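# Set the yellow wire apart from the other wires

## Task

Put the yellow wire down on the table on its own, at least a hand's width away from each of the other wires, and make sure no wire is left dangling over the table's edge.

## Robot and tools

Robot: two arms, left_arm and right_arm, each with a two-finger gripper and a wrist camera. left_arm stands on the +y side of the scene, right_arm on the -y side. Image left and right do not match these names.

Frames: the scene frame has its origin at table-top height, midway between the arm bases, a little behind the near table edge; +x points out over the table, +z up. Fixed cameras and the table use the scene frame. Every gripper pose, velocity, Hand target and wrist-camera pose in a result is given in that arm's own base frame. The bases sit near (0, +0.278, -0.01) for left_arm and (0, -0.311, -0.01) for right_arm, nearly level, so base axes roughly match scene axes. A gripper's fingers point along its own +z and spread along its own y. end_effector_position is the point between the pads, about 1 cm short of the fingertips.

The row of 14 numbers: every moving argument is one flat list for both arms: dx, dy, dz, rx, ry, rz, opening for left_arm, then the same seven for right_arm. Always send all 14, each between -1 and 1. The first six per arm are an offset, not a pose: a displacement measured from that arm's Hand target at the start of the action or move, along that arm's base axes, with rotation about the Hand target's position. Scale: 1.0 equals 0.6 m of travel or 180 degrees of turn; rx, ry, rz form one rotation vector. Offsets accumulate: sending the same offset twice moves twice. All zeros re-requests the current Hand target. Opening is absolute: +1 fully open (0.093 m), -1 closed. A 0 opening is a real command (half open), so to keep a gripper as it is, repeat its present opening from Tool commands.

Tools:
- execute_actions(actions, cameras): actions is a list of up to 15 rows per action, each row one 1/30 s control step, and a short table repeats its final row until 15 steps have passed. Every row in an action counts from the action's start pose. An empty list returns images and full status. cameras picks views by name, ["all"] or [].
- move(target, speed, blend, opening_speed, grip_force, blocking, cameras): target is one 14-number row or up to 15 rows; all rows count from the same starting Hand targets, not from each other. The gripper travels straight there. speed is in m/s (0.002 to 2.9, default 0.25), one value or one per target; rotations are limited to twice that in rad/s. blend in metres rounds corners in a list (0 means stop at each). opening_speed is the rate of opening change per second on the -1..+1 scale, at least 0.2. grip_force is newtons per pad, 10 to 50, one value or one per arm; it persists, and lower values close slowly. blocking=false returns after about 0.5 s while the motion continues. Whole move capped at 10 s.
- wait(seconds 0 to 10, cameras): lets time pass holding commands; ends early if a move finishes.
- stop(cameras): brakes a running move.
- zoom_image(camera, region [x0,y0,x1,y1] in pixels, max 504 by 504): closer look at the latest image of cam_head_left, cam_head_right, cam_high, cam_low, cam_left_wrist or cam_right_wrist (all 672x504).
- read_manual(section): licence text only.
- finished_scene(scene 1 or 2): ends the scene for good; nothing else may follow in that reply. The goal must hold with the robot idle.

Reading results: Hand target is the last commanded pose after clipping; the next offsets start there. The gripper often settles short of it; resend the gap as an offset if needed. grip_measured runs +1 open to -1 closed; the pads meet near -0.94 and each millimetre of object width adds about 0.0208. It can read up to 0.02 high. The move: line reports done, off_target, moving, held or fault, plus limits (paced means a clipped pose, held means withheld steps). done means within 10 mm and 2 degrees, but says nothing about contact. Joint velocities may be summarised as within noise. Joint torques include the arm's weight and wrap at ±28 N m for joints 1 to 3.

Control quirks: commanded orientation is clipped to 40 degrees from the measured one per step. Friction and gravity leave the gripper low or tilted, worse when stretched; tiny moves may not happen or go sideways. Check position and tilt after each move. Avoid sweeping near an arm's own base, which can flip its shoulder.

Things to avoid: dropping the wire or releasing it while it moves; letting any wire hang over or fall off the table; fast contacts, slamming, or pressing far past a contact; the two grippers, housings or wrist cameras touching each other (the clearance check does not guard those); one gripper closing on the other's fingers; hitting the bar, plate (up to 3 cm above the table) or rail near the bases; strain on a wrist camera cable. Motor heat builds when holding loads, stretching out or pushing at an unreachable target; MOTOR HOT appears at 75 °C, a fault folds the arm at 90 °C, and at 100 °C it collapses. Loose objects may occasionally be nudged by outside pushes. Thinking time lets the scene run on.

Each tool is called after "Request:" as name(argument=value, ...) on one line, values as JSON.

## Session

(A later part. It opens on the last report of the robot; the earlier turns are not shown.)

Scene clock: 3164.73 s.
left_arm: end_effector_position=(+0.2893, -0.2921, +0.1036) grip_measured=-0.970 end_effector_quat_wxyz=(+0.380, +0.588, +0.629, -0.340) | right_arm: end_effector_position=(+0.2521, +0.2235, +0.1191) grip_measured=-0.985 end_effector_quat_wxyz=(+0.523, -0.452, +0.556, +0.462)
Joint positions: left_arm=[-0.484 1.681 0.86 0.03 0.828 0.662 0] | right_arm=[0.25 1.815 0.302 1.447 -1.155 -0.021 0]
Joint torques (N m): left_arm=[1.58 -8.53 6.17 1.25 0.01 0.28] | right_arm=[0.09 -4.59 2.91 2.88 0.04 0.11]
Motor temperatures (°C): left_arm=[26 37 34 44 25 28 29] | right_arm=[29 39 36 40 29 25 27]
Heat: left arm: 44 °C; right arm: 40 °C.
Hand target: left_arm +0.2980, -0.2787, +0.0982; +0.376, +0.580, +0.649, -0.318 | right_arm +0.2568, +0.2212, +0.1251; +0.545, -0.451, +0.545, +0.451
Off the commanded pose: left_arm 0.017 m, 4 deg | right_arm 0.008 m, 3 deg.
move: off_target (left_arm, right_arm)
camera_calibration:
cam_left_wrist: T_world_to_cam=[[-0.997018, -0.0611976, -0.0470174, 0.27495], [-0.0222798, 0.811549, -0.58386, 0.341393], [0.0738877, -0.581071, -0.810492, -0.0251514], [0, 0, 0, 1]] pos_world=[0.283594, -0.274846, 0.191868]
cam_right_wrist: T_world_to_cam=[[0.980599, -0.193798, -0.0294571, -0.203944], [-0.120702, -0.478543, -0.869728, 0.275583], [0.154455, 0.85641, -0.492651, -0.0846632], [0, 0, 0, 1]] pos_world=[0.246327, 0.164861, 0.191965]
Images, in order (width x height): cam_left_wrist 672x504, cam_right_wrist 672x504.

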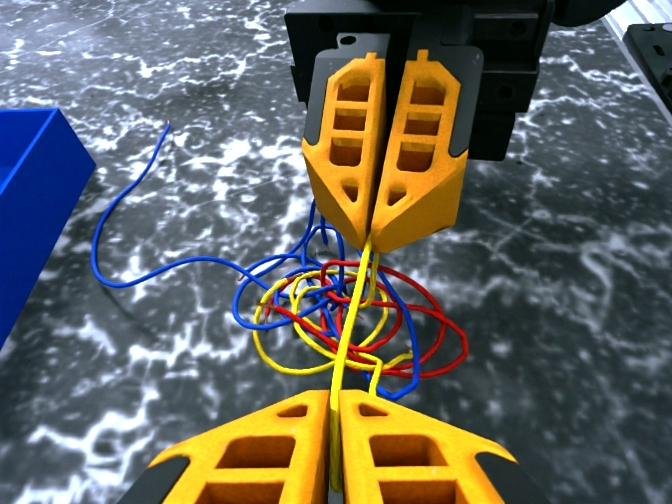

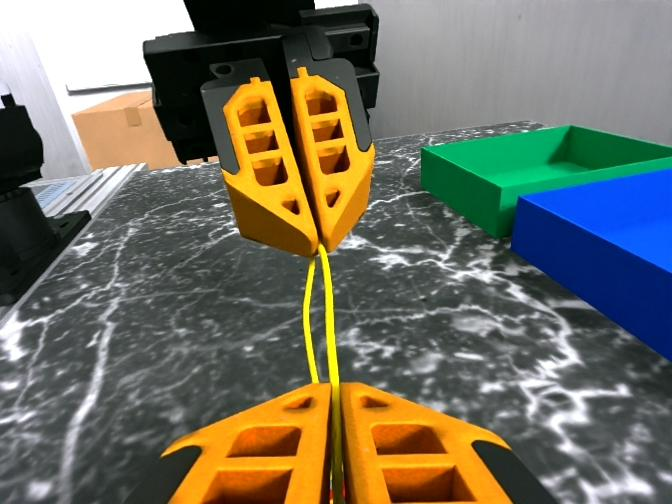

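Request:
zoom_image(camera="cam_left_wrist", region=[220, 200, 480, 420])

Request:
zoom_image(camera="cam_left_wrist", region=[320, 310, 430, 410])

Scaled by 1.938 from the camera's 672x504 image, which has a finer 960x720 frame.

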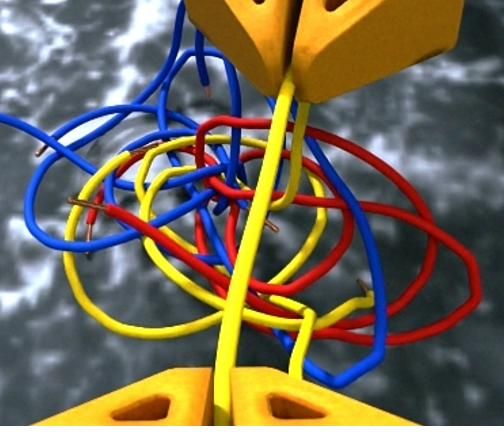

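Scaled by 4.582 from the camera's 672x504 image, which has a finer 960x720 frame.

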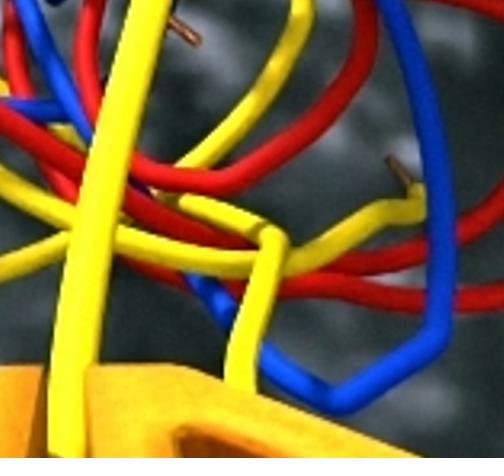

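Request:
move(target=[0,0,0,0,0,0,-1.0, 0.0,0.06,-0.02,0,0,0.03,-1.0], speed=0.12, cameras=["cam_right_wrist","cam_left_wrist"])

Scene clock: 3270.23 s.
left_arm: end_effector_position=(+0.2960, -0.2848, +0.1018) grip_measured=-0.970 end_effector_quat_wxyz=(+0.381, +0.580, +0.639, -0.332) | right_arm: end_effector_position=(+0.2489, +0.2551, +0.0999) grip_measured=-0.985 end_effector_quat_wxyz=(+0.488, -0.470, +0.550, +0.489)
Joint positions: left_arm=[-0.462 1.681 0.86 0.023 0.818 0.663 0] | right_arm=[0.355 1.938 0.381 1.448 -1.137 -0.021 0]
Joint torques (N m): left_arm=[0.14 -8.47 6.22 1.32 0.11 0.29] | right_arm=[0.88 -5.41 4.29 3.14 0.02 0.07]
Motor temperatures (°C): left_arm=[25 39 36 39 25 28 28] | right_arm=[25 37 36 48 28 25 27]
Heat: left arm: 39 °C; right arm: 48 °C.
Hand target: left_arm +0.2980, -0.2787, +0.0982; +0.376, +0.580, +0.649, -0.318 | right_arm +0.2567, +0.2572, +0.1132; +0.523, -0.476, +0.523, +0.476
Off the commanded pose: left_arm 0.007 m, 2 deg | right_arm 0.016 m, 5 deg.
move: off_target (right_arm)
camera_calibration:
cam_left_wrist: T_world_to_cam=[[-0.995015, -0.0885582, -0.0458456, 0.273447], [-0.0460927, 0.816106, -0.576062, 0.342101], [0.0884298, -0.571077, -0.81612, -0.0237219], [0, 0, 0, 1]] pos_world=[0.28995, -0.268521, 0.190247]
cam_right_wrist: T_world_to_cam=[[0.991661, -0.109956, -0.0672141, -0.215569], [-0.113707, -0.501062, -0.857909, 0.276455], [0.0606541, 0.858398, -0.509386, -0.09615], [0, 0, 0, 1]] pos_world=[0.251038, 0.197353, 0.173707]
Images, in order (width x height): cam_left_wrist 672x504, cam_right_wrist 672x504.

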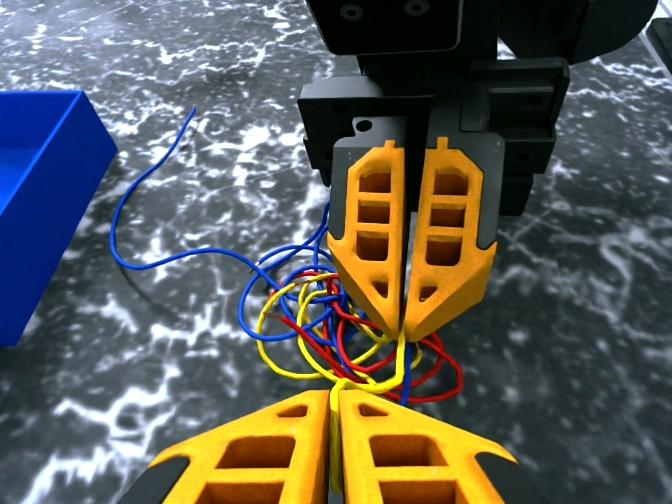

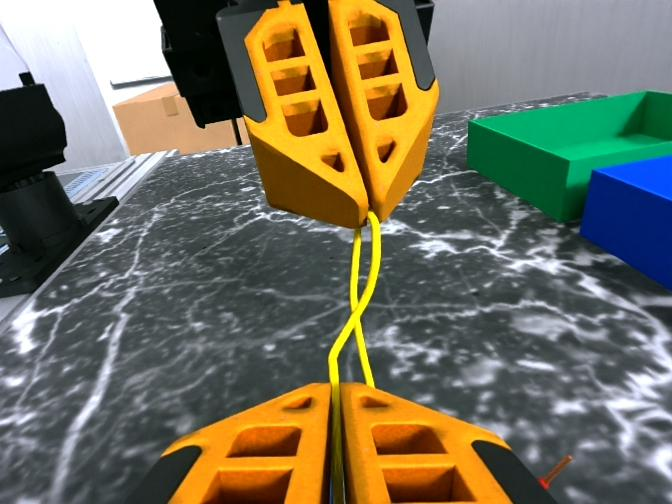

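Request:
move(target=[[0,0,0,0,0,0,-1.0, 0.0,-0.01,0.06,0,0,0,-1.0],[0,0,0,0,0,0,-0.78, 0.0,-0.01,0.06,0,0,0,-1.0]], speed=0.1, opening_speed=0.5, cameras=["cam_right_wrist","cam_left_wrist"])

Scene clock: 3291.73 s.
left_arm: end_effector_position=(+0.2956, -0.2851, +0.1017) grip_measured=-0.783 end_effector_quat_wxyz=(+0.381, +0.581, +0.639, -0.332) | right_arm: end_effector_position=(+0.2501, +0.2535, +0.1369) grip_measured=-0.985 end_effector_quat_wxyz=(+0.514, -0.476, +0.528, +0.480)
Joint positions: left_arm=[-0.464 1.681 0.86 0.023 0.817 0.664 0.008] | right_arm=[0.349 1.783 0.385 1.373 -1.137 -0.006 0]
Joint torques (N m): left_arm=[0.12 -8.44 6.2 1.31 0.1 0.27] | right_arm=[-0.44 -8.65 5.31 1.81 -0.15 0.1]
Heat: left arm: 39 °C; right arm: 50 °C.
Hand target: left_arm +0.2980, -0.2787, +0.0981; +0.376, +0.580, +0.649, -0.318 | right_arm +0.2567, +0.2512, +0.1492; +0.523, -0.476, +0.523, +0.476
Off the commanded pose: left_arm 0.008 m, 2 deg | right_arm 0.014 m, 1 deg.
move: off_target (right_arm)
camera_calibration:
cam_left_wrist: T_world_to_cam=[[-0.99511, -0.0873386, -0.0461391, 0.27351], [-0.0449874, 0.816582, -0.575473, 0.342129], [0.0879374, -0.570583, -0.816518, -0.0237101], [0, 0, 0, 1]] pos_world=[0.289649, -0.269017, 0.190146]
cam_right_wrist: T_world_to_cam=[[0.993299, -0.1154, -0.00636206, -0.221938], [-0.0607035, -0.474076, -0.878389, 0.290218], [0.0983499, 0.872889, -0.477904, -0.0933375], [0, 0, 0, 1]] pos_world=[0.247248, 0.193447, 0.208906]
Images, in order (width x height): cam_left_wrist 672x504, cam_right_wrist 672x504.

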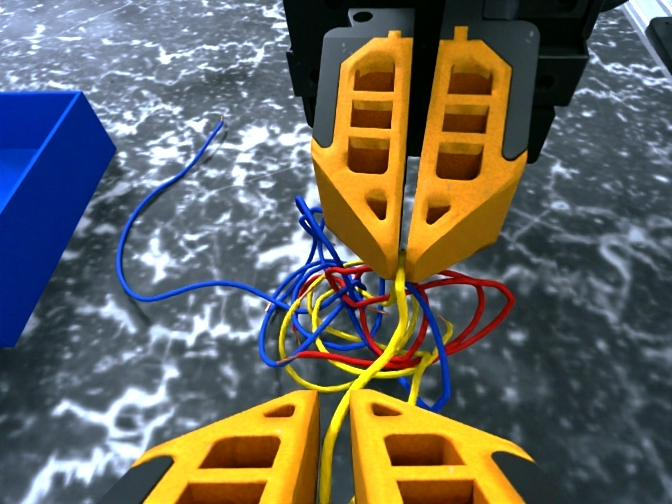

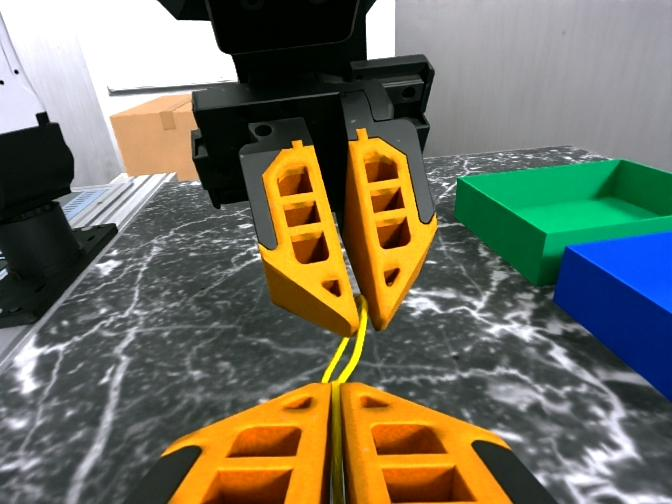

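Request:
zoom_image(camera="cam_left_wrist", region=[290, 260, 490, 460])

Request:
zoom_image(camera="cam_right_wrist", region=[250, 250, 430, 430])

Scaled by 2.520 from the camera's 672x504 image, which has a finer 960x720 frame.

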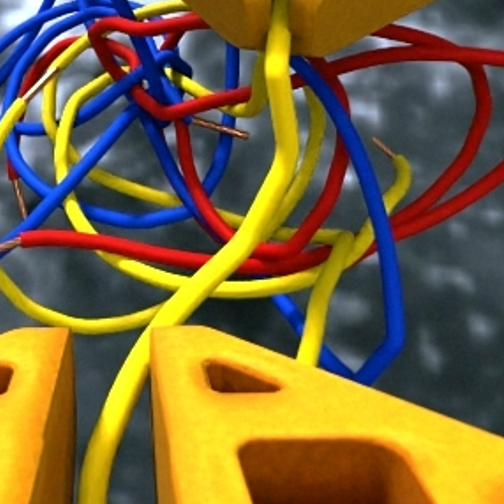

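Scaled by 2.800 from the camera's 672x504 image, which has a finer 960x720 frame.

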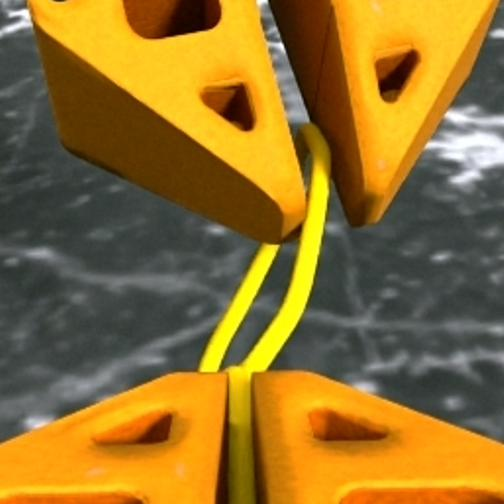

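Request:
move(target=[[-0.04,0,0,0,0,0,-0.78, 0,0,0,0,0,0,-1.0],[-0.04,-0.03,-0.05,0,0,0,-0.78, 0,0,0,0,0,0,-1.0]], speed=0.1, blend=[0.01,0], cameras=["cam_right_wrist","cam_left_wrist"])

Request:
zoom_image(camera="cam_left_wrist", region=[230, 220, 450, 460])

Request:
zoom_image(camera="cam_right_wrist", region=[230, 250, 450, 430])

Scene clock: 3328.20 s.
left_arm: end_effector_position=(+0.2655, -0.2957, +0.0693) grip_measured=-0.783 end_effector_quat_wxyz=(+0.360, +0.582, +0.649, -0.331) | right_arm: end_effector_position=(+0.2501, +0.2535, +0.1369) grip_measured=-0.985 end_effector_quat_wxyz=(+0.514, -0.476, +0.528, +0.480)
Joint positions: left_arm=[-0.545 1.694 0.737 0.161 0.754 0.597 0.008] | right_arm=[0.349 1.783 0.385 1.373 -1.137 -0.006 0]
Joint torques (N m): left_arm=[-0.73 -6.28 5.6 2.09 0.1 0.09] | right_arm=[-0.5 -8.79 5.34 1.8 -0.15 0.12]
Motor temperatures (°C): left_arm=[25 39 36 39 25 28 28] | right_arm=[25 43 37 46 27 24 28]
Heat: left arm: 39 °C; right arm: 46 °C.
Hand target: left_arm +0.2740, -0.2967, +0.0682; +0.376, +0.580, +0.649, -0.318 | right_arm +0.2567, +0.2512, +0.1492; +0.523, -0.476, +0.523, +0.476
Off the commanded pose: left_arm 0.009 m, 2 deg | right_arm 0.014 m, 1 deg.
move: off_target (right_arm)
camera_calibration:
cam_left_wrist: T_world_to_cam=[[-0.996415, -0.0828834, -0.0169804, 0.240723], [-0.0601002, 0.834675, -0.547454, 0.338248], [0.059548, -0.54447, -0.836664, -0.0368864], [0, 0, 0, 1]] pos_world=[0.262385, -0.282458, 0.158401]
cam_right_wrist: T_world_to_cam=[[0.993299, -0.1154, -0.00636206, -0.221938], [-0.0607035, -0.474076, -0.878389, 0.290218], [0.0983499, 0.872889, -0.477904, -0.0933375], [0, 0, 0, 1]] pos_world=[0.247248, 0.193447, 0.208906]
Images, in order (width x height): cam_left_wrist 672x504, cam_right_wrist 672x504.

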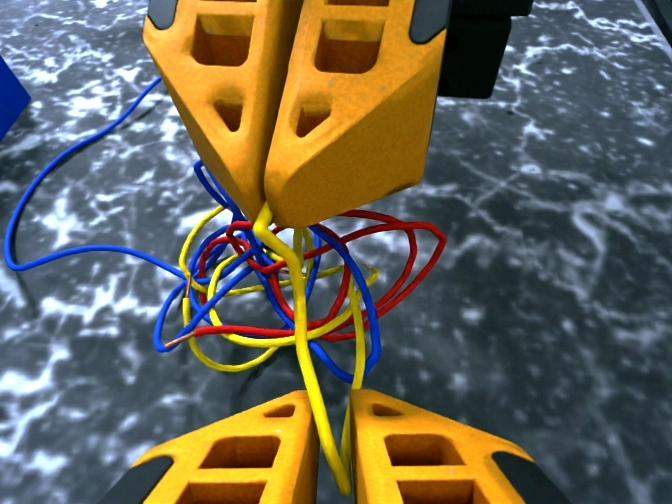

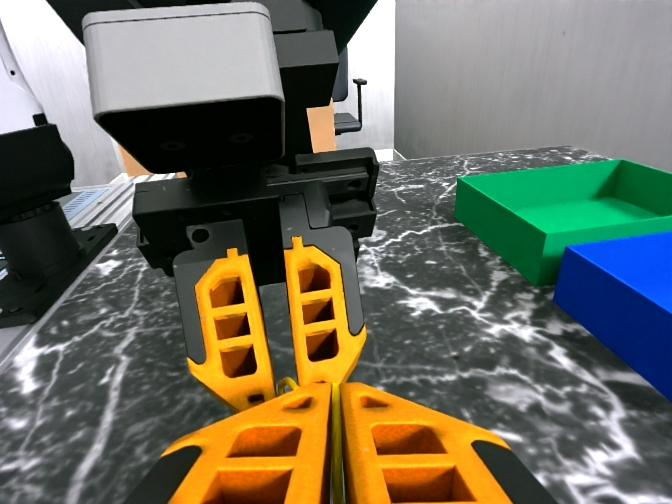

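Scaled by 2.100 from the camera's 672x504 image, which has a finer 960x720 frame.

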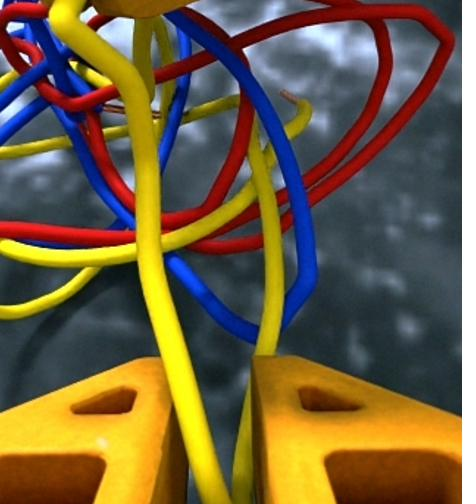

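Scaled by 2.291 from the camera's 672x504 image, which has a finer 960x720 frame.

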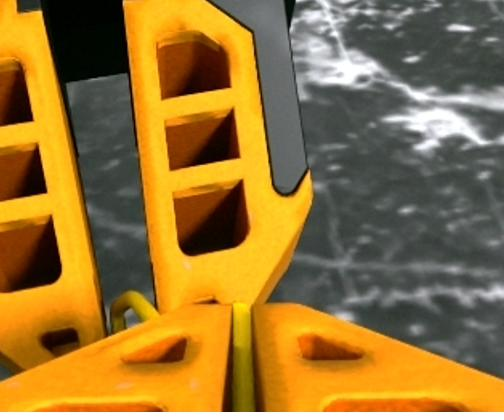

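Request:
move(target=[[-0.0067,-0.03,-0.04,0,0,0,-0.78, 0,0,0.02,0,0,0,-1.0],[-0.0067,-0.03,-0.04,0,0,0,-0.78, 0,-0.0167,0.08,0,0,0,-1.0]], speed=0.1, blend=[0.01,0], cameras=["cam_right_wrist","cam_left_wrist"])

Request:
zoom_image(camera="cam_left_wrist", region=[230, 220, 450, 460])

Scene clock: 3348.27 s.
left_arm: end_effector_position=(+0.2608, -0.3152, +0.0459) grip_measured=-0.783 end_effector_quat_wxyz=(+0.361, +0.585, +0.646, -0.332) | right_arm: end_effector_position=(+0.2524, +0.2438, +0.1853) grip_measured=-0.985 end_effector_quat_wxyz=(+0.511, -0.468, +0.533, +0.486)
Joint positions: left_arm=[-0.606 1.793 0.718 0.318 0.714 0.546 0.008] | right_arm=[0.31 1.53 0.437 1.078 -1.171 0.026 0]
Joint torques (N m): left_arm=[-0.46 -6.79 5.23 2.09 0.04 0.09] | right_arm=[-0.8 -7.46 7.15 1.67 -0.21 -0.26]
Heat: left arm: 40 °C; right arm: 46 °C.
Hand target: left_arm +0.2700, -0.3147, +0.0442; +0.376, +0.580, +0.649, -0.318 | right_arm +0.2568, +0.2412, +0.1972; +0.523, -0.476, +0.523, +0.476
Off the commanded pose: left_arm 0.009 m, 2 deg | right_arm 0.013 m, 2 deg.
move: off_target (right_arm)
camera_calibration:
cam_left_wrist: T_world_to_cam=[[-0.996867, -0.076425, -0.0203961, 0.236378], [-0.0526881, 0.833878, -0.549428, 0.339236], [0.0589979, -0.546632, -0.835292, -0.067407], [0, 0, 0, 1]] pos_world=[0.257488, -0.301663, 0.134902]
cam_right_wrist: T_world_to_cam=[[0.99237, -0.119845, -0.0289795, -0.219518], [-0.0821935, -0.467806, -0.880001, 0.332539], [0.091907, 0.875668, -0.474087, -0.0617665], [0, 0, 0, 1]] pos_world=[0.250853, 0.183342, 0.25699]
Images, in order (width x height): cam_left_wrist 672x504, cam_right_wrist 672x504.

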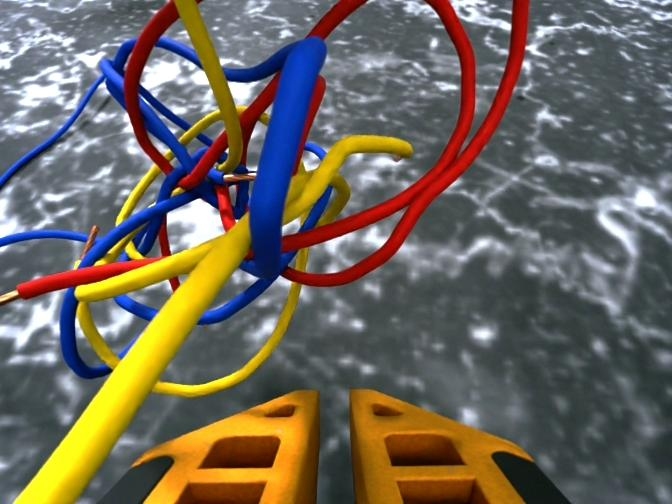

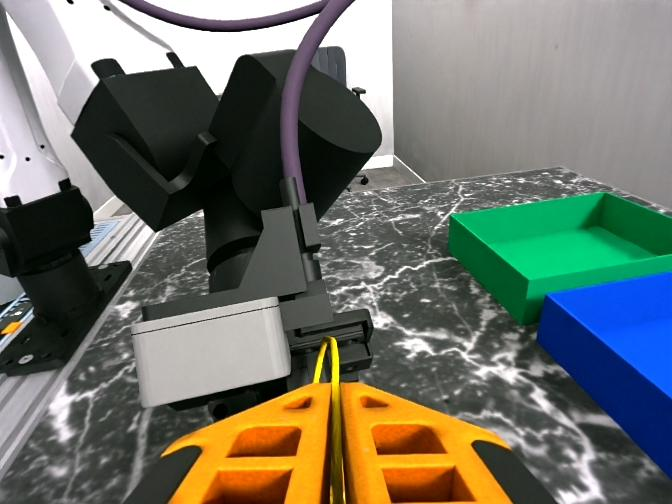

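Scaled by 2.100 from the camera's 672x504 image, which has a finer 960x720 frame.

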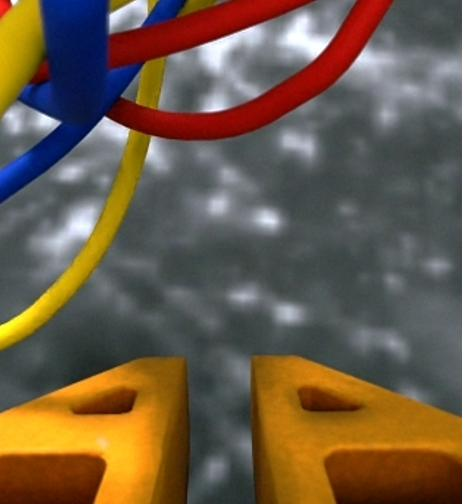

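Request:
wait(seconds=0.1, cameras=["cam_high","cam_low","cam_head_right"])

Request:
zoom_image(camera="cam_low", region=[280, 90, 460, 220])

Request:
zoom_image(camera="cam_high", region=[200, 190, 420, 330])

Scene clock: 3366.47 s.
left_arm: end_effector_position=(+0.2608, -0.3152, +0.0459) grip_measured=-0.783 end_effector_quat_wxyz=(+0.361, +0.585, +0.646, -0.332) | right_arm: end_effector_position=(+0.2524, +0.2438, +0.1853) grip_measured=-0.985 end_effector_quat_wxyz=(+0.511, -0.468, +0.533, +0.486)
Joint positions: left_arm=[-0.606 1.793 0.718 0.318 0.714 0.546 0.008] | right_arm=[0.31 1.53 0.437 1.078 -1.171 0.026 0]
Joint torques (N m): left_arm=[-0.4 -6.78 5.22 2.09 0.03 0.1] | right_arm=[-0.53 -7.38 7.21 1.73 -0.2 -0.23]
Heat: left arm: 41 °C; right arm: 46 °C.
Hand target: left_arm +0.2700, -0.3147, +0.0442; +0.376, +0.580, +0.649, -0.318 | right_arm +0.2568, +0.2412, +0.1971; +0.523, -0.476, +0.523, +0.476
Tool commands: left_gripper/opening=-0.78 right_gripper/opening=-1.0
Off the commanded pose: left_arm 0.009 m, 2 deg | right_arm 0.013 m, 2 deg.
wait: 0.10 s; at rest from the start
Images, in order (width x height): cam_head_right 672x504, cam_high 672x504, cam_low 672x504.

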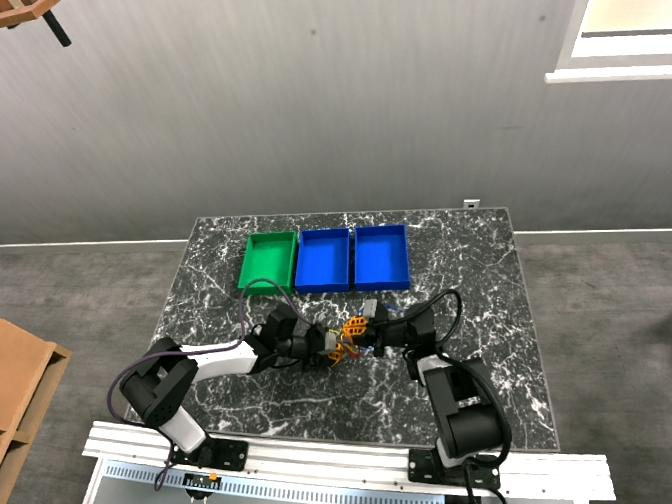

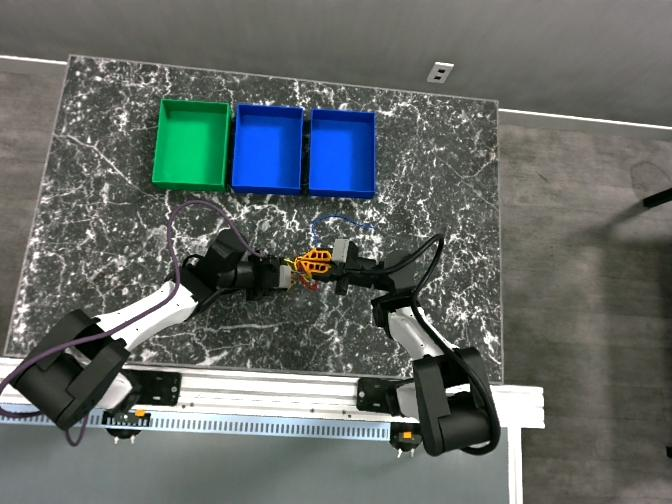

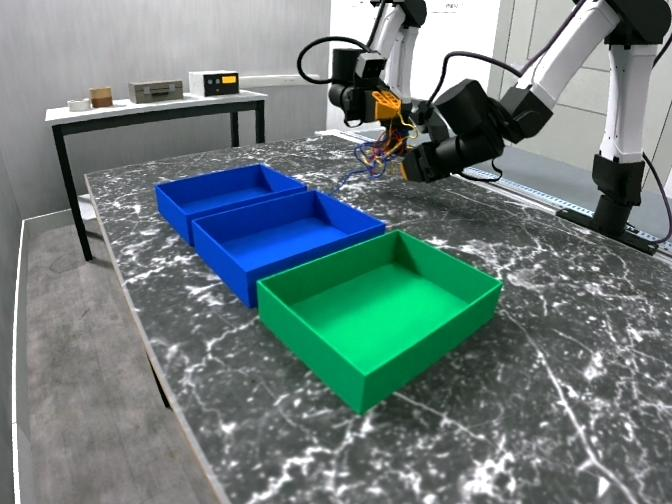

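Scaled by 2.800 from the camera's 672x504 image, which has a finer 960x720 frame.

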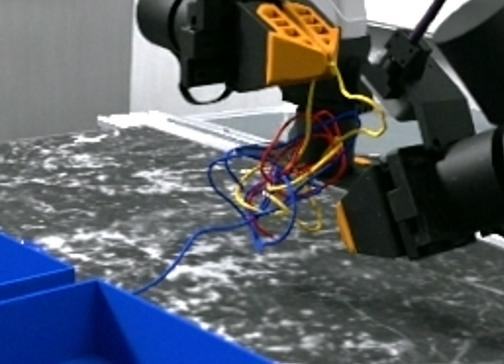

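Scaled by 2.291 from the camera's 672x504 image, which has a finer 960x720 frame.

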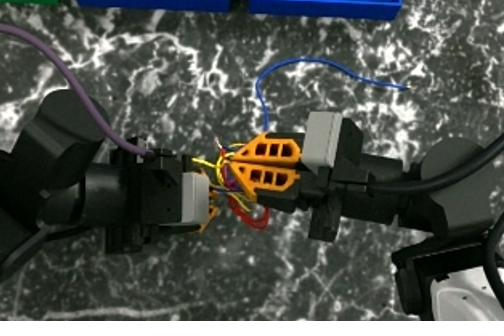

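Request:
execute_actions(actions=[])

Request:
zoom_image(camera="cam_left_wrist", region=[0, 0, 504, 504])

Scene clock: 3420.10 s.
left_arm: end_effector_position=(+0.2608, -0.3152, +0.0459) grip_measured=-0.783 end_effector_quat_wxyz=(+0.361, +0.585, +0.646, -0.332) | right_arm: end_effector_position=(+0.2524, +0.2438, +0.1853) grip_measured=-0.985 end_effector_quat_wxyz=(+0.511, -0.468, +0.533, +0.486)
Joint positions: left_arm=[-0.606 1.793 0.718 0.318 0.714 0.546 0.008] | right_arm=[0.31 1.53 0.437 1.078 -1.171 0.026 0]
Joint velocities: within noise
Joint torques (N m): left_arm=[-0.44 -6.78 5.19 2.1 0.05 0.11] | right_arm=[-0.7 -7.34 7.35 1.71 -0.18 -0.25]
Motor temperatures (°C): left_arm=[25 36 34 42 25 28 28] | right_arm=[25 42 42 45 27 25 28]
Heat: left arm: 42 °C; right arm: 45 °C.
Hand target: left_arm +0.2700, -0.3147, +0.0442; +0.376, +0.580, +0.649, -0.318 | right_arm +0.2568, +0.2412, +0.1971; +0.523, -0.476, +0.523, +0.476
Tool commands: left_gripper/opening=-0.78 right_gripper/opening=-1.0
Off the commanded pose: left_arm 0.009 m, 2 deg | right_arm 0.013 m, 2 deg.
camera_calibration:
cam_left_wrist: T_world_to_cam=[[-0.996867, -0.076425, -0.0203961, 0.236378], [-0.0526881, 0.833878, -0.549428, 0.339236], [0.0589979, -0.546632, -0.835292, -0.067407], [0, 0, 0, 1]] pos_world=[0.257488, -0.301663, 0.134902]
cam_right_wrist: T_world_to_cam=[[0.992357, -0.119876, -0.0292736, -0.219434], [-0.0824754, -0.467866, -0.879943, 0.332605], [0.0917881, 0.875632, -0.474177, -0.0617072], [0, 0, 0, 1]] pos_world=[0.250853, 0.183342, 0.25699]

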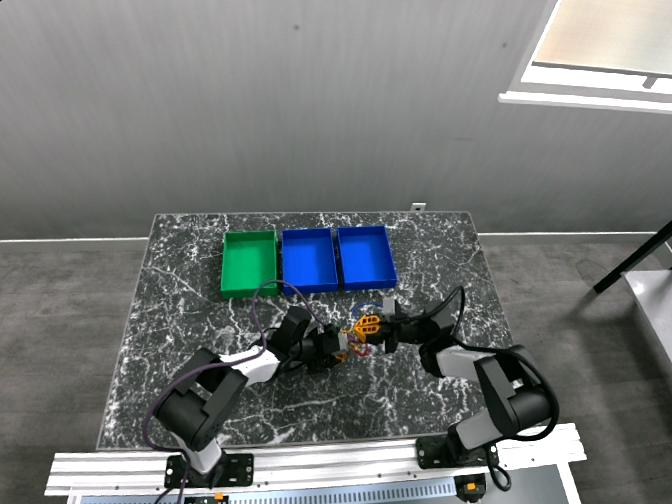

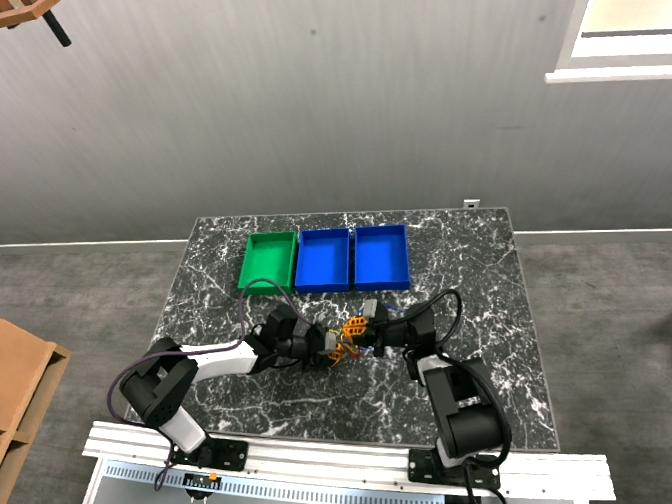

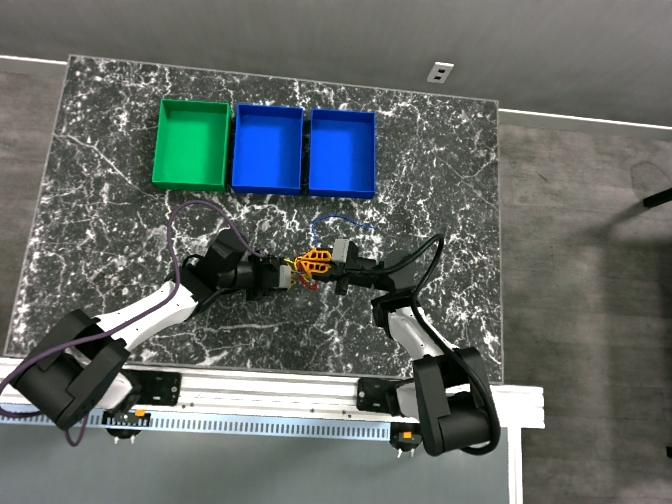

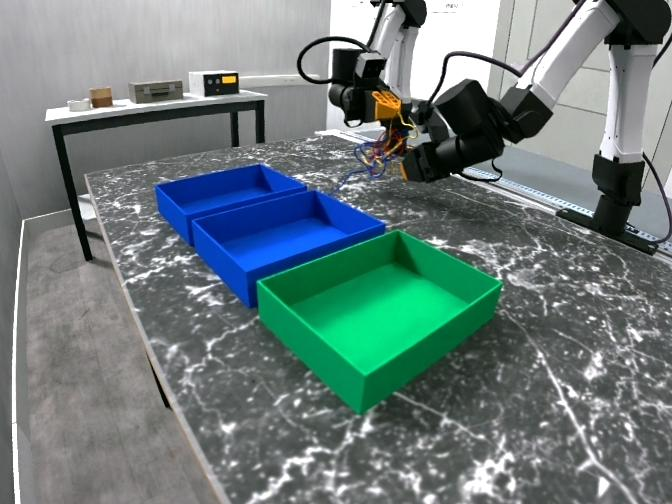

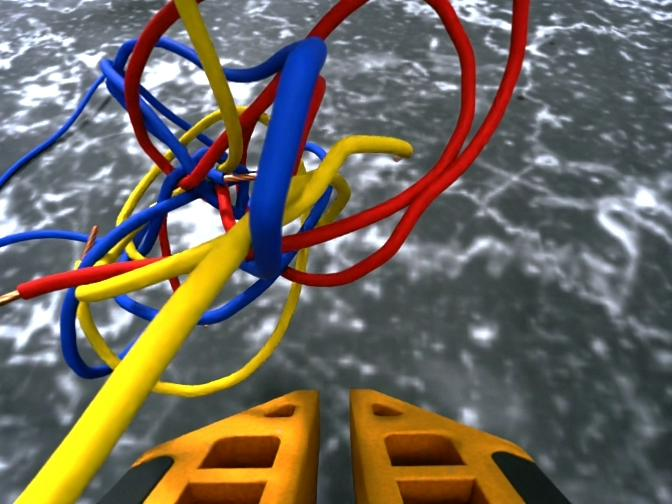

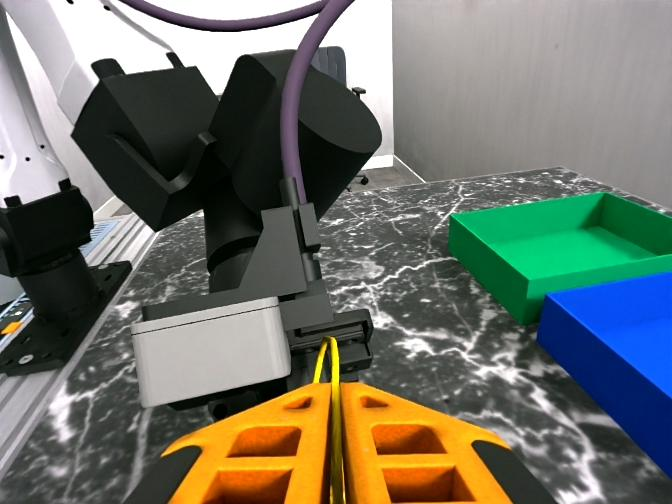

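Scaled by 1.000.

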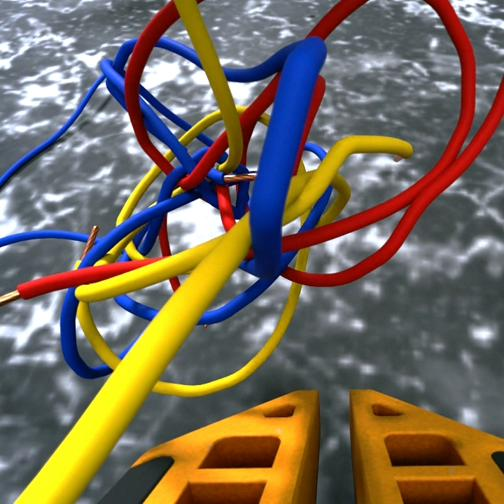

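Request:
execute_actions(actions=[])

Scene clock: 3466.07 s.
left_arm: end_effector_position=(+0.2608, -0.3152, +0.0459) grip_measured=-0.783 end_effector_quat_wxyz=(+0.361, +0.585, +0.646, -0.332) | right_arm: end_effector_position=(+0.2524, +0.2438, +0.1853) grip_measured=-0.985 end_effector_quat_wxyz=(+0.511, -0.468, +0.533, +0.486)
Joint positions: left_arm=[-0.606 1.793 0.718 0.318 0.714 0.546 0.008] | right_arm=[0.31 1.53 0.437 1.078 -1.171 0.026 0]
Joint velocities: within noise
Joint torques (N m): left_arm=[-0.44 -6.74 5.27 2.08 0.06 0.1] | right_arm=[-0.5 -7.49 7.13 1.7 -0.21 -0.24]
Motor temperatures (°C): left_arm=[25 36 34 43 25 28 27] | right_arm=[25 42 42 44 27 25 28]
Heat: left arm: 43 °C; right arm: 44 °C.
Hand target: left_arm +0.2700, -0.3147, +0.0442; +0.376, +0.580, +0.649, -0.318 | right_arm +0.2568, +0.2412, +0.1971; +0.523, -0.476, +0.523, +0.476
Tool commands: left_gripper/opening=-0.78 right_gripper/opening=-1.0
Off the commanded pose: left_arm 0.009 m, 2 deg | right_arm 0.013 m, 2 deg.
camera_calibration:
cam_left_wrist: T_world_to_cam=[[-0.996867, -0.076425, -0.0203961, 0.236378], [-0.0526881, 0.833878, -0.549428, 0.339236], [0.0589979, -0.546632, -0.835292, -0.067407], [0, 0, 0, 1]] pos_world=[0.257488, -0.301663, 0.134902]
cam_right_wrist: T_world_to_cam=[[0.992357, -0.119876, -0.0292736, -0.219434], [-0.0824754, -0.467866, -0.879943, 0.332605], [0.0917881, 0.875632, -0.474177, -0.0617072], [0, 0, 0, 1]] pos_world=[0.250853, 0.183342, 0.25699]

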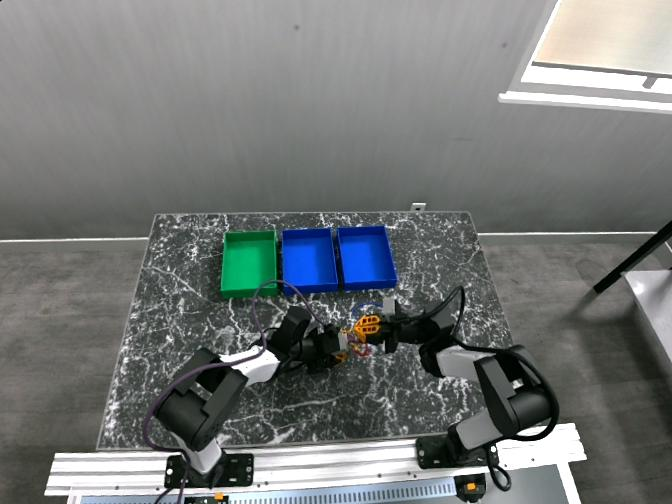

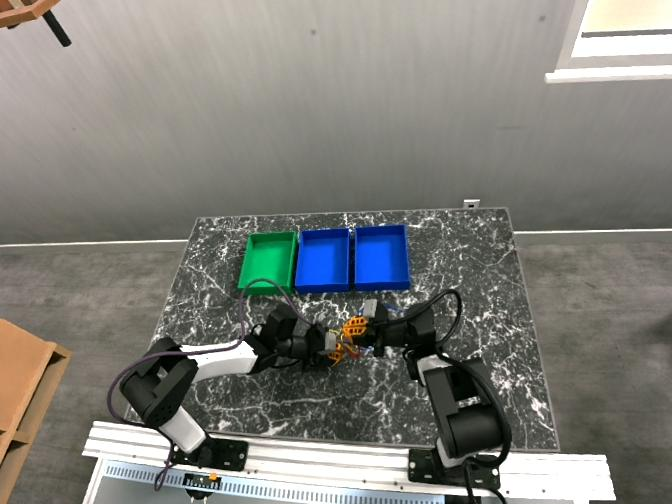

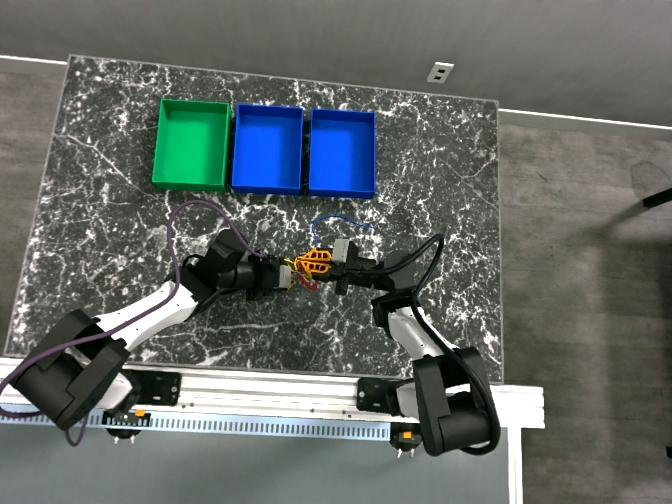

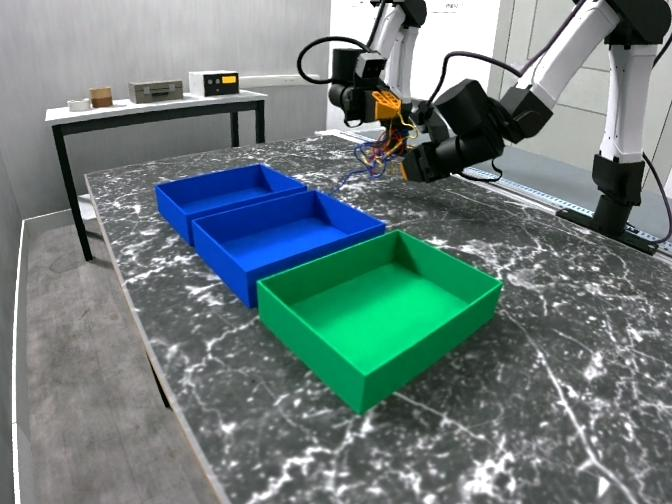

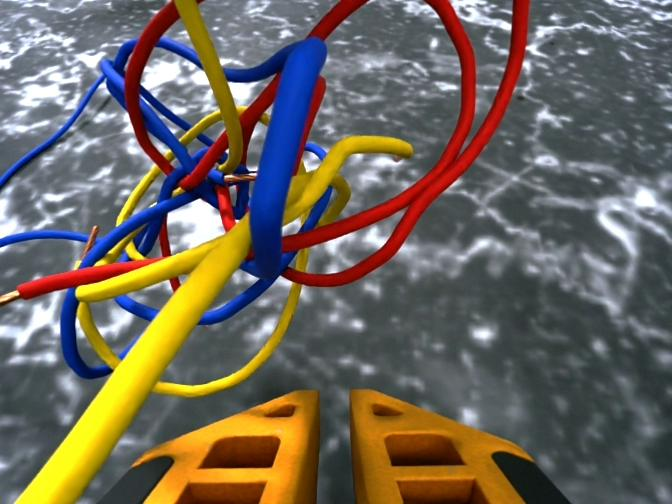

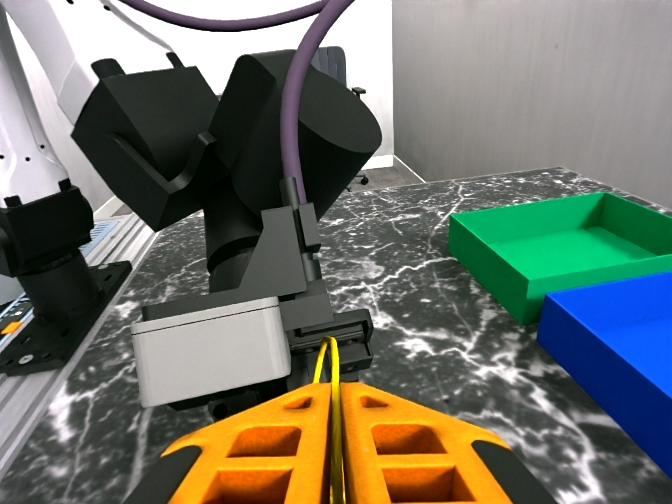

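Request:
zoom_image(camera="cam_left_wrist", region=[0, 0, 504, 420])

Request:
zoom_image(camera="cam_low", region=[310, 80, 460, 205])

Scaled by 1.000.

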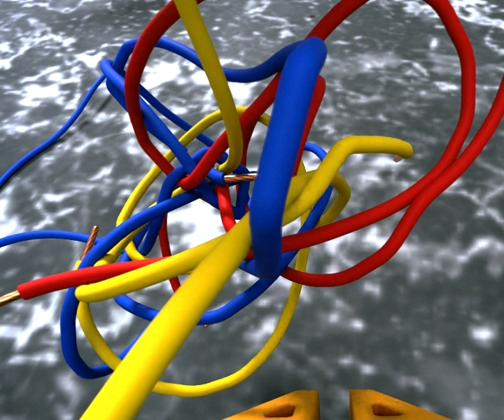

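Scaled by 3.360 from the camera's 672x504 image, which has a finer 960x720 frame.

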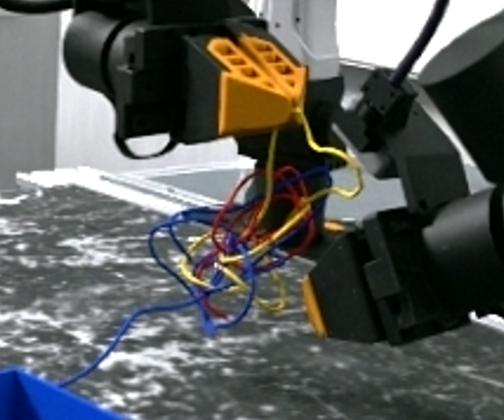

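Request:
zoom_image(camera="cam_left_wrist", region=[180, 80, 430, 290])

Request:
zoom_image(camera="cam_left_wrist", region=[40, 120, 290, 330])

Scaled by 2.016 from the camera's 672x504 image, which has a finer 960x720 frame.

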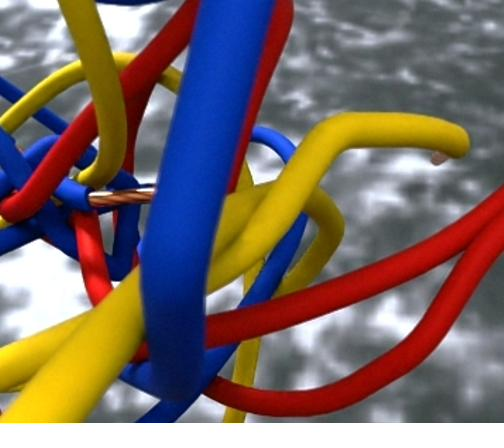

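Scaled by 2.016 from the camera's 672x504 image, which has a finer 960x720 frame.

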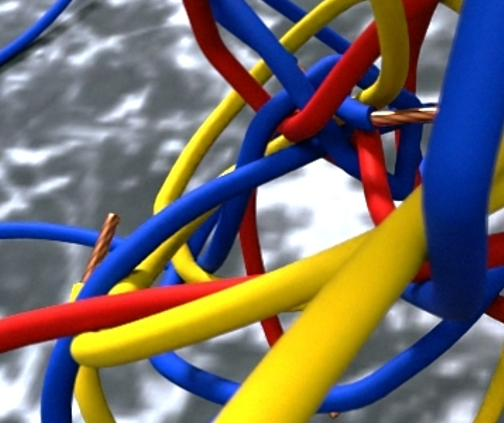

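Request:
zoom_image(camera="cam_left_wrist", region=[60, 180, 200, 310])

Request:
zoom_image(camera="cam_left_wrist", region=[140, 90, 300, 230])

Scaled by 3.600 from the camera's 672x504 image, which has a finer 960x720 frame.

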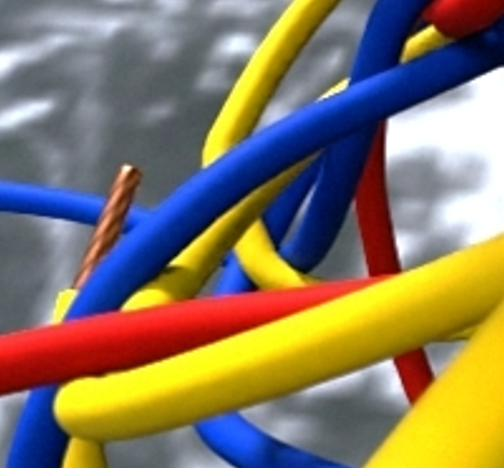

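Scaled by 3.150 from the camera's 672x504 image, which has a finer 960x720 frame.

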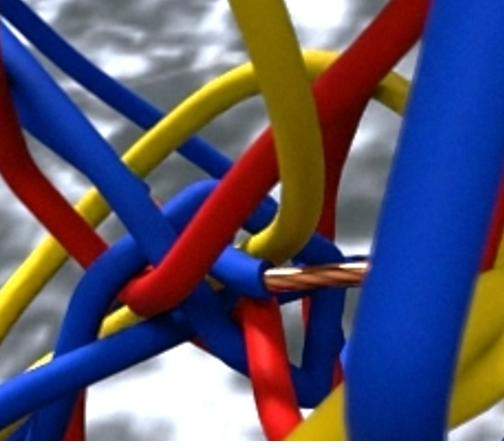

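Request:
move(target=[-0.0683, 0.0583, 0.0083, 0, 0, 0.1667, -0.78, 0, 0, 0, 0, 0, 0, -1], speed=0.12, cameras=["cam_left_wrist"])

Scene clock: 3779.97 s.
left_arm: end_effector_position=(+0.2206, -0.2780, +0.0328) grip_measured=-0.783 end_effector_quat_wxyz=(+0.413, +0.408, +0.787, -0.209) | right_arm: end_effector_position=(+0.2524, +0.2438, +0.1851) grip_measured=-0.985 end_effector_quat_wxyz=(+0.511, -0.468, +0.533, +0.486)
Joint positions: left_arm=[-0.87 1.536 0.34 0.587 0.063 0.054 0.008] | right_arm=[0.31 1.53 0.437 1.077 -1.171 0.025 0]
Joint torques (N m): left_arm=[-0.69 -7.45 4.97 2.42 -0.26 0.08] | right_arm=[-0.65 -7.49 7.31 1.75 -0.21 -0.22]
Heat: left arm: 47 °C; right arm: 44 °C.
Hand target: left_arm +0.2290, -0.2797, +0.0491; +0.445, +0.392, +0.777, -0.210 | right_arm +0.2568, +0.2412, +0.1972; +0.523, -0.476, +0.523, +0.476
Off the commanded pose: left_arm 0.018 m, 4 deg | right_arm 0.013 m, 2 deg.
move: off_target (left_arm, right_arm)
camera_calibration:
cam_left_wrist: T_world_to_cam=[[-0.826253, -0.562265, -0.0341248, 0.0265434], [-0.47458, 0.727474, -0.495536, 0.360647], [0.303448, -0.393243, -0.867917, -0.065851], [0, 0, 0, 1]] pos_world=[0.21307, -0.273332, 0.122466]
Images, in order (width x height): cam_left_wrist 672x504.

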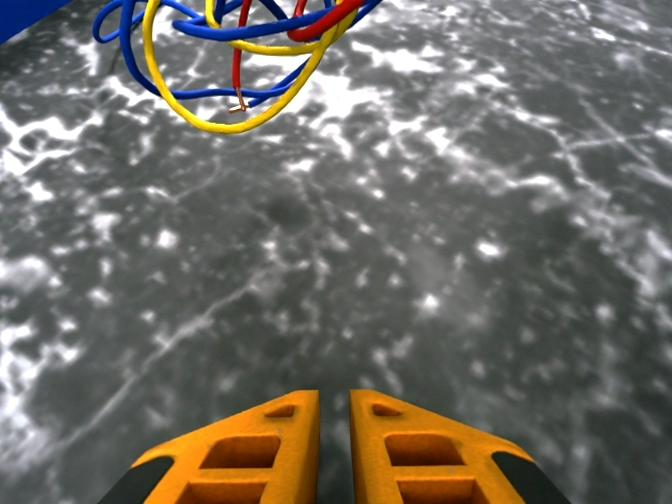

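Request:
move(target=[0, 0, 0.0667, -0.1203, -0.0694, 0, -0.78, 0, 0, 0, 0, 0, 0, -1], speed=0.15, cameras=["cam_left_wrist"])

Scene clock: 3792.37 s.
left_arm: end_effector_position=(+0.2238, -0.2783, +0.0647) grip_measured=-0.783 end_effector_quat_wxyz=(+0.554, +0.339, +0.703, -0.289) | right_arm: end_effector_position=(+0.2524, +0.2438, +0.1851) grip_measured=-0.985 end_effector_quat_wxyz=(+0.511, -0.468, +0.533, +0.486)
Joint positions: left_arm=[-0.863 1.836 0.151 1.463 0.066 -0.016 0.008] | right_arm=[0.31 1.53 0.437 1.077 -1.171 0.025 0]
Joint torques (N m): left_arm=[0.34 -4.55 2.85 3.27 0.13 0.08] | right_arm=[-0.58 -7.41 7.31 1.69 -0.22 -0.23]
Motor temperatures (°C): left_arm=[25 36 33 49 25 28 27] | right_arm=[24 43 44 41 26 25 28]
Heat: left arm: 49 °C; right arm: 44 °C.
Hand target: left_arm +0.2290, -0.2798, +0.0892; +0.592, +0.322, +0.671, -0.308 | right_arm +0.2568, +0.2412, +0.1972; +0.523, -0.476, +0.523, +0.476
Off the commanded pose: left_arm 0.025 m, 6 deg | right_arm 0.013 m, 2 deg.
move: off_target (left_arm, right_arm)
camera_calibration:
cam_left_wrist: T_world_to_cam=[[-0.803076, -0.595872, -0.00225879, 0.0136278], [-0.366342, 0.496713, -0.78681, 0.308571], [0.46996, -0.631041, -0.617191, -0.158909], [0, 0, 0, 1]] pos_world=[0.198667, -0.245429, 0.14474]
Images, in order (width x height): cam_left_wrist 672x504.

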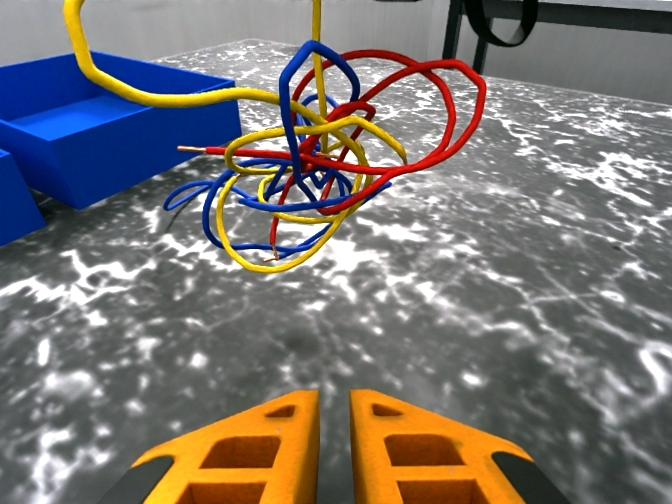

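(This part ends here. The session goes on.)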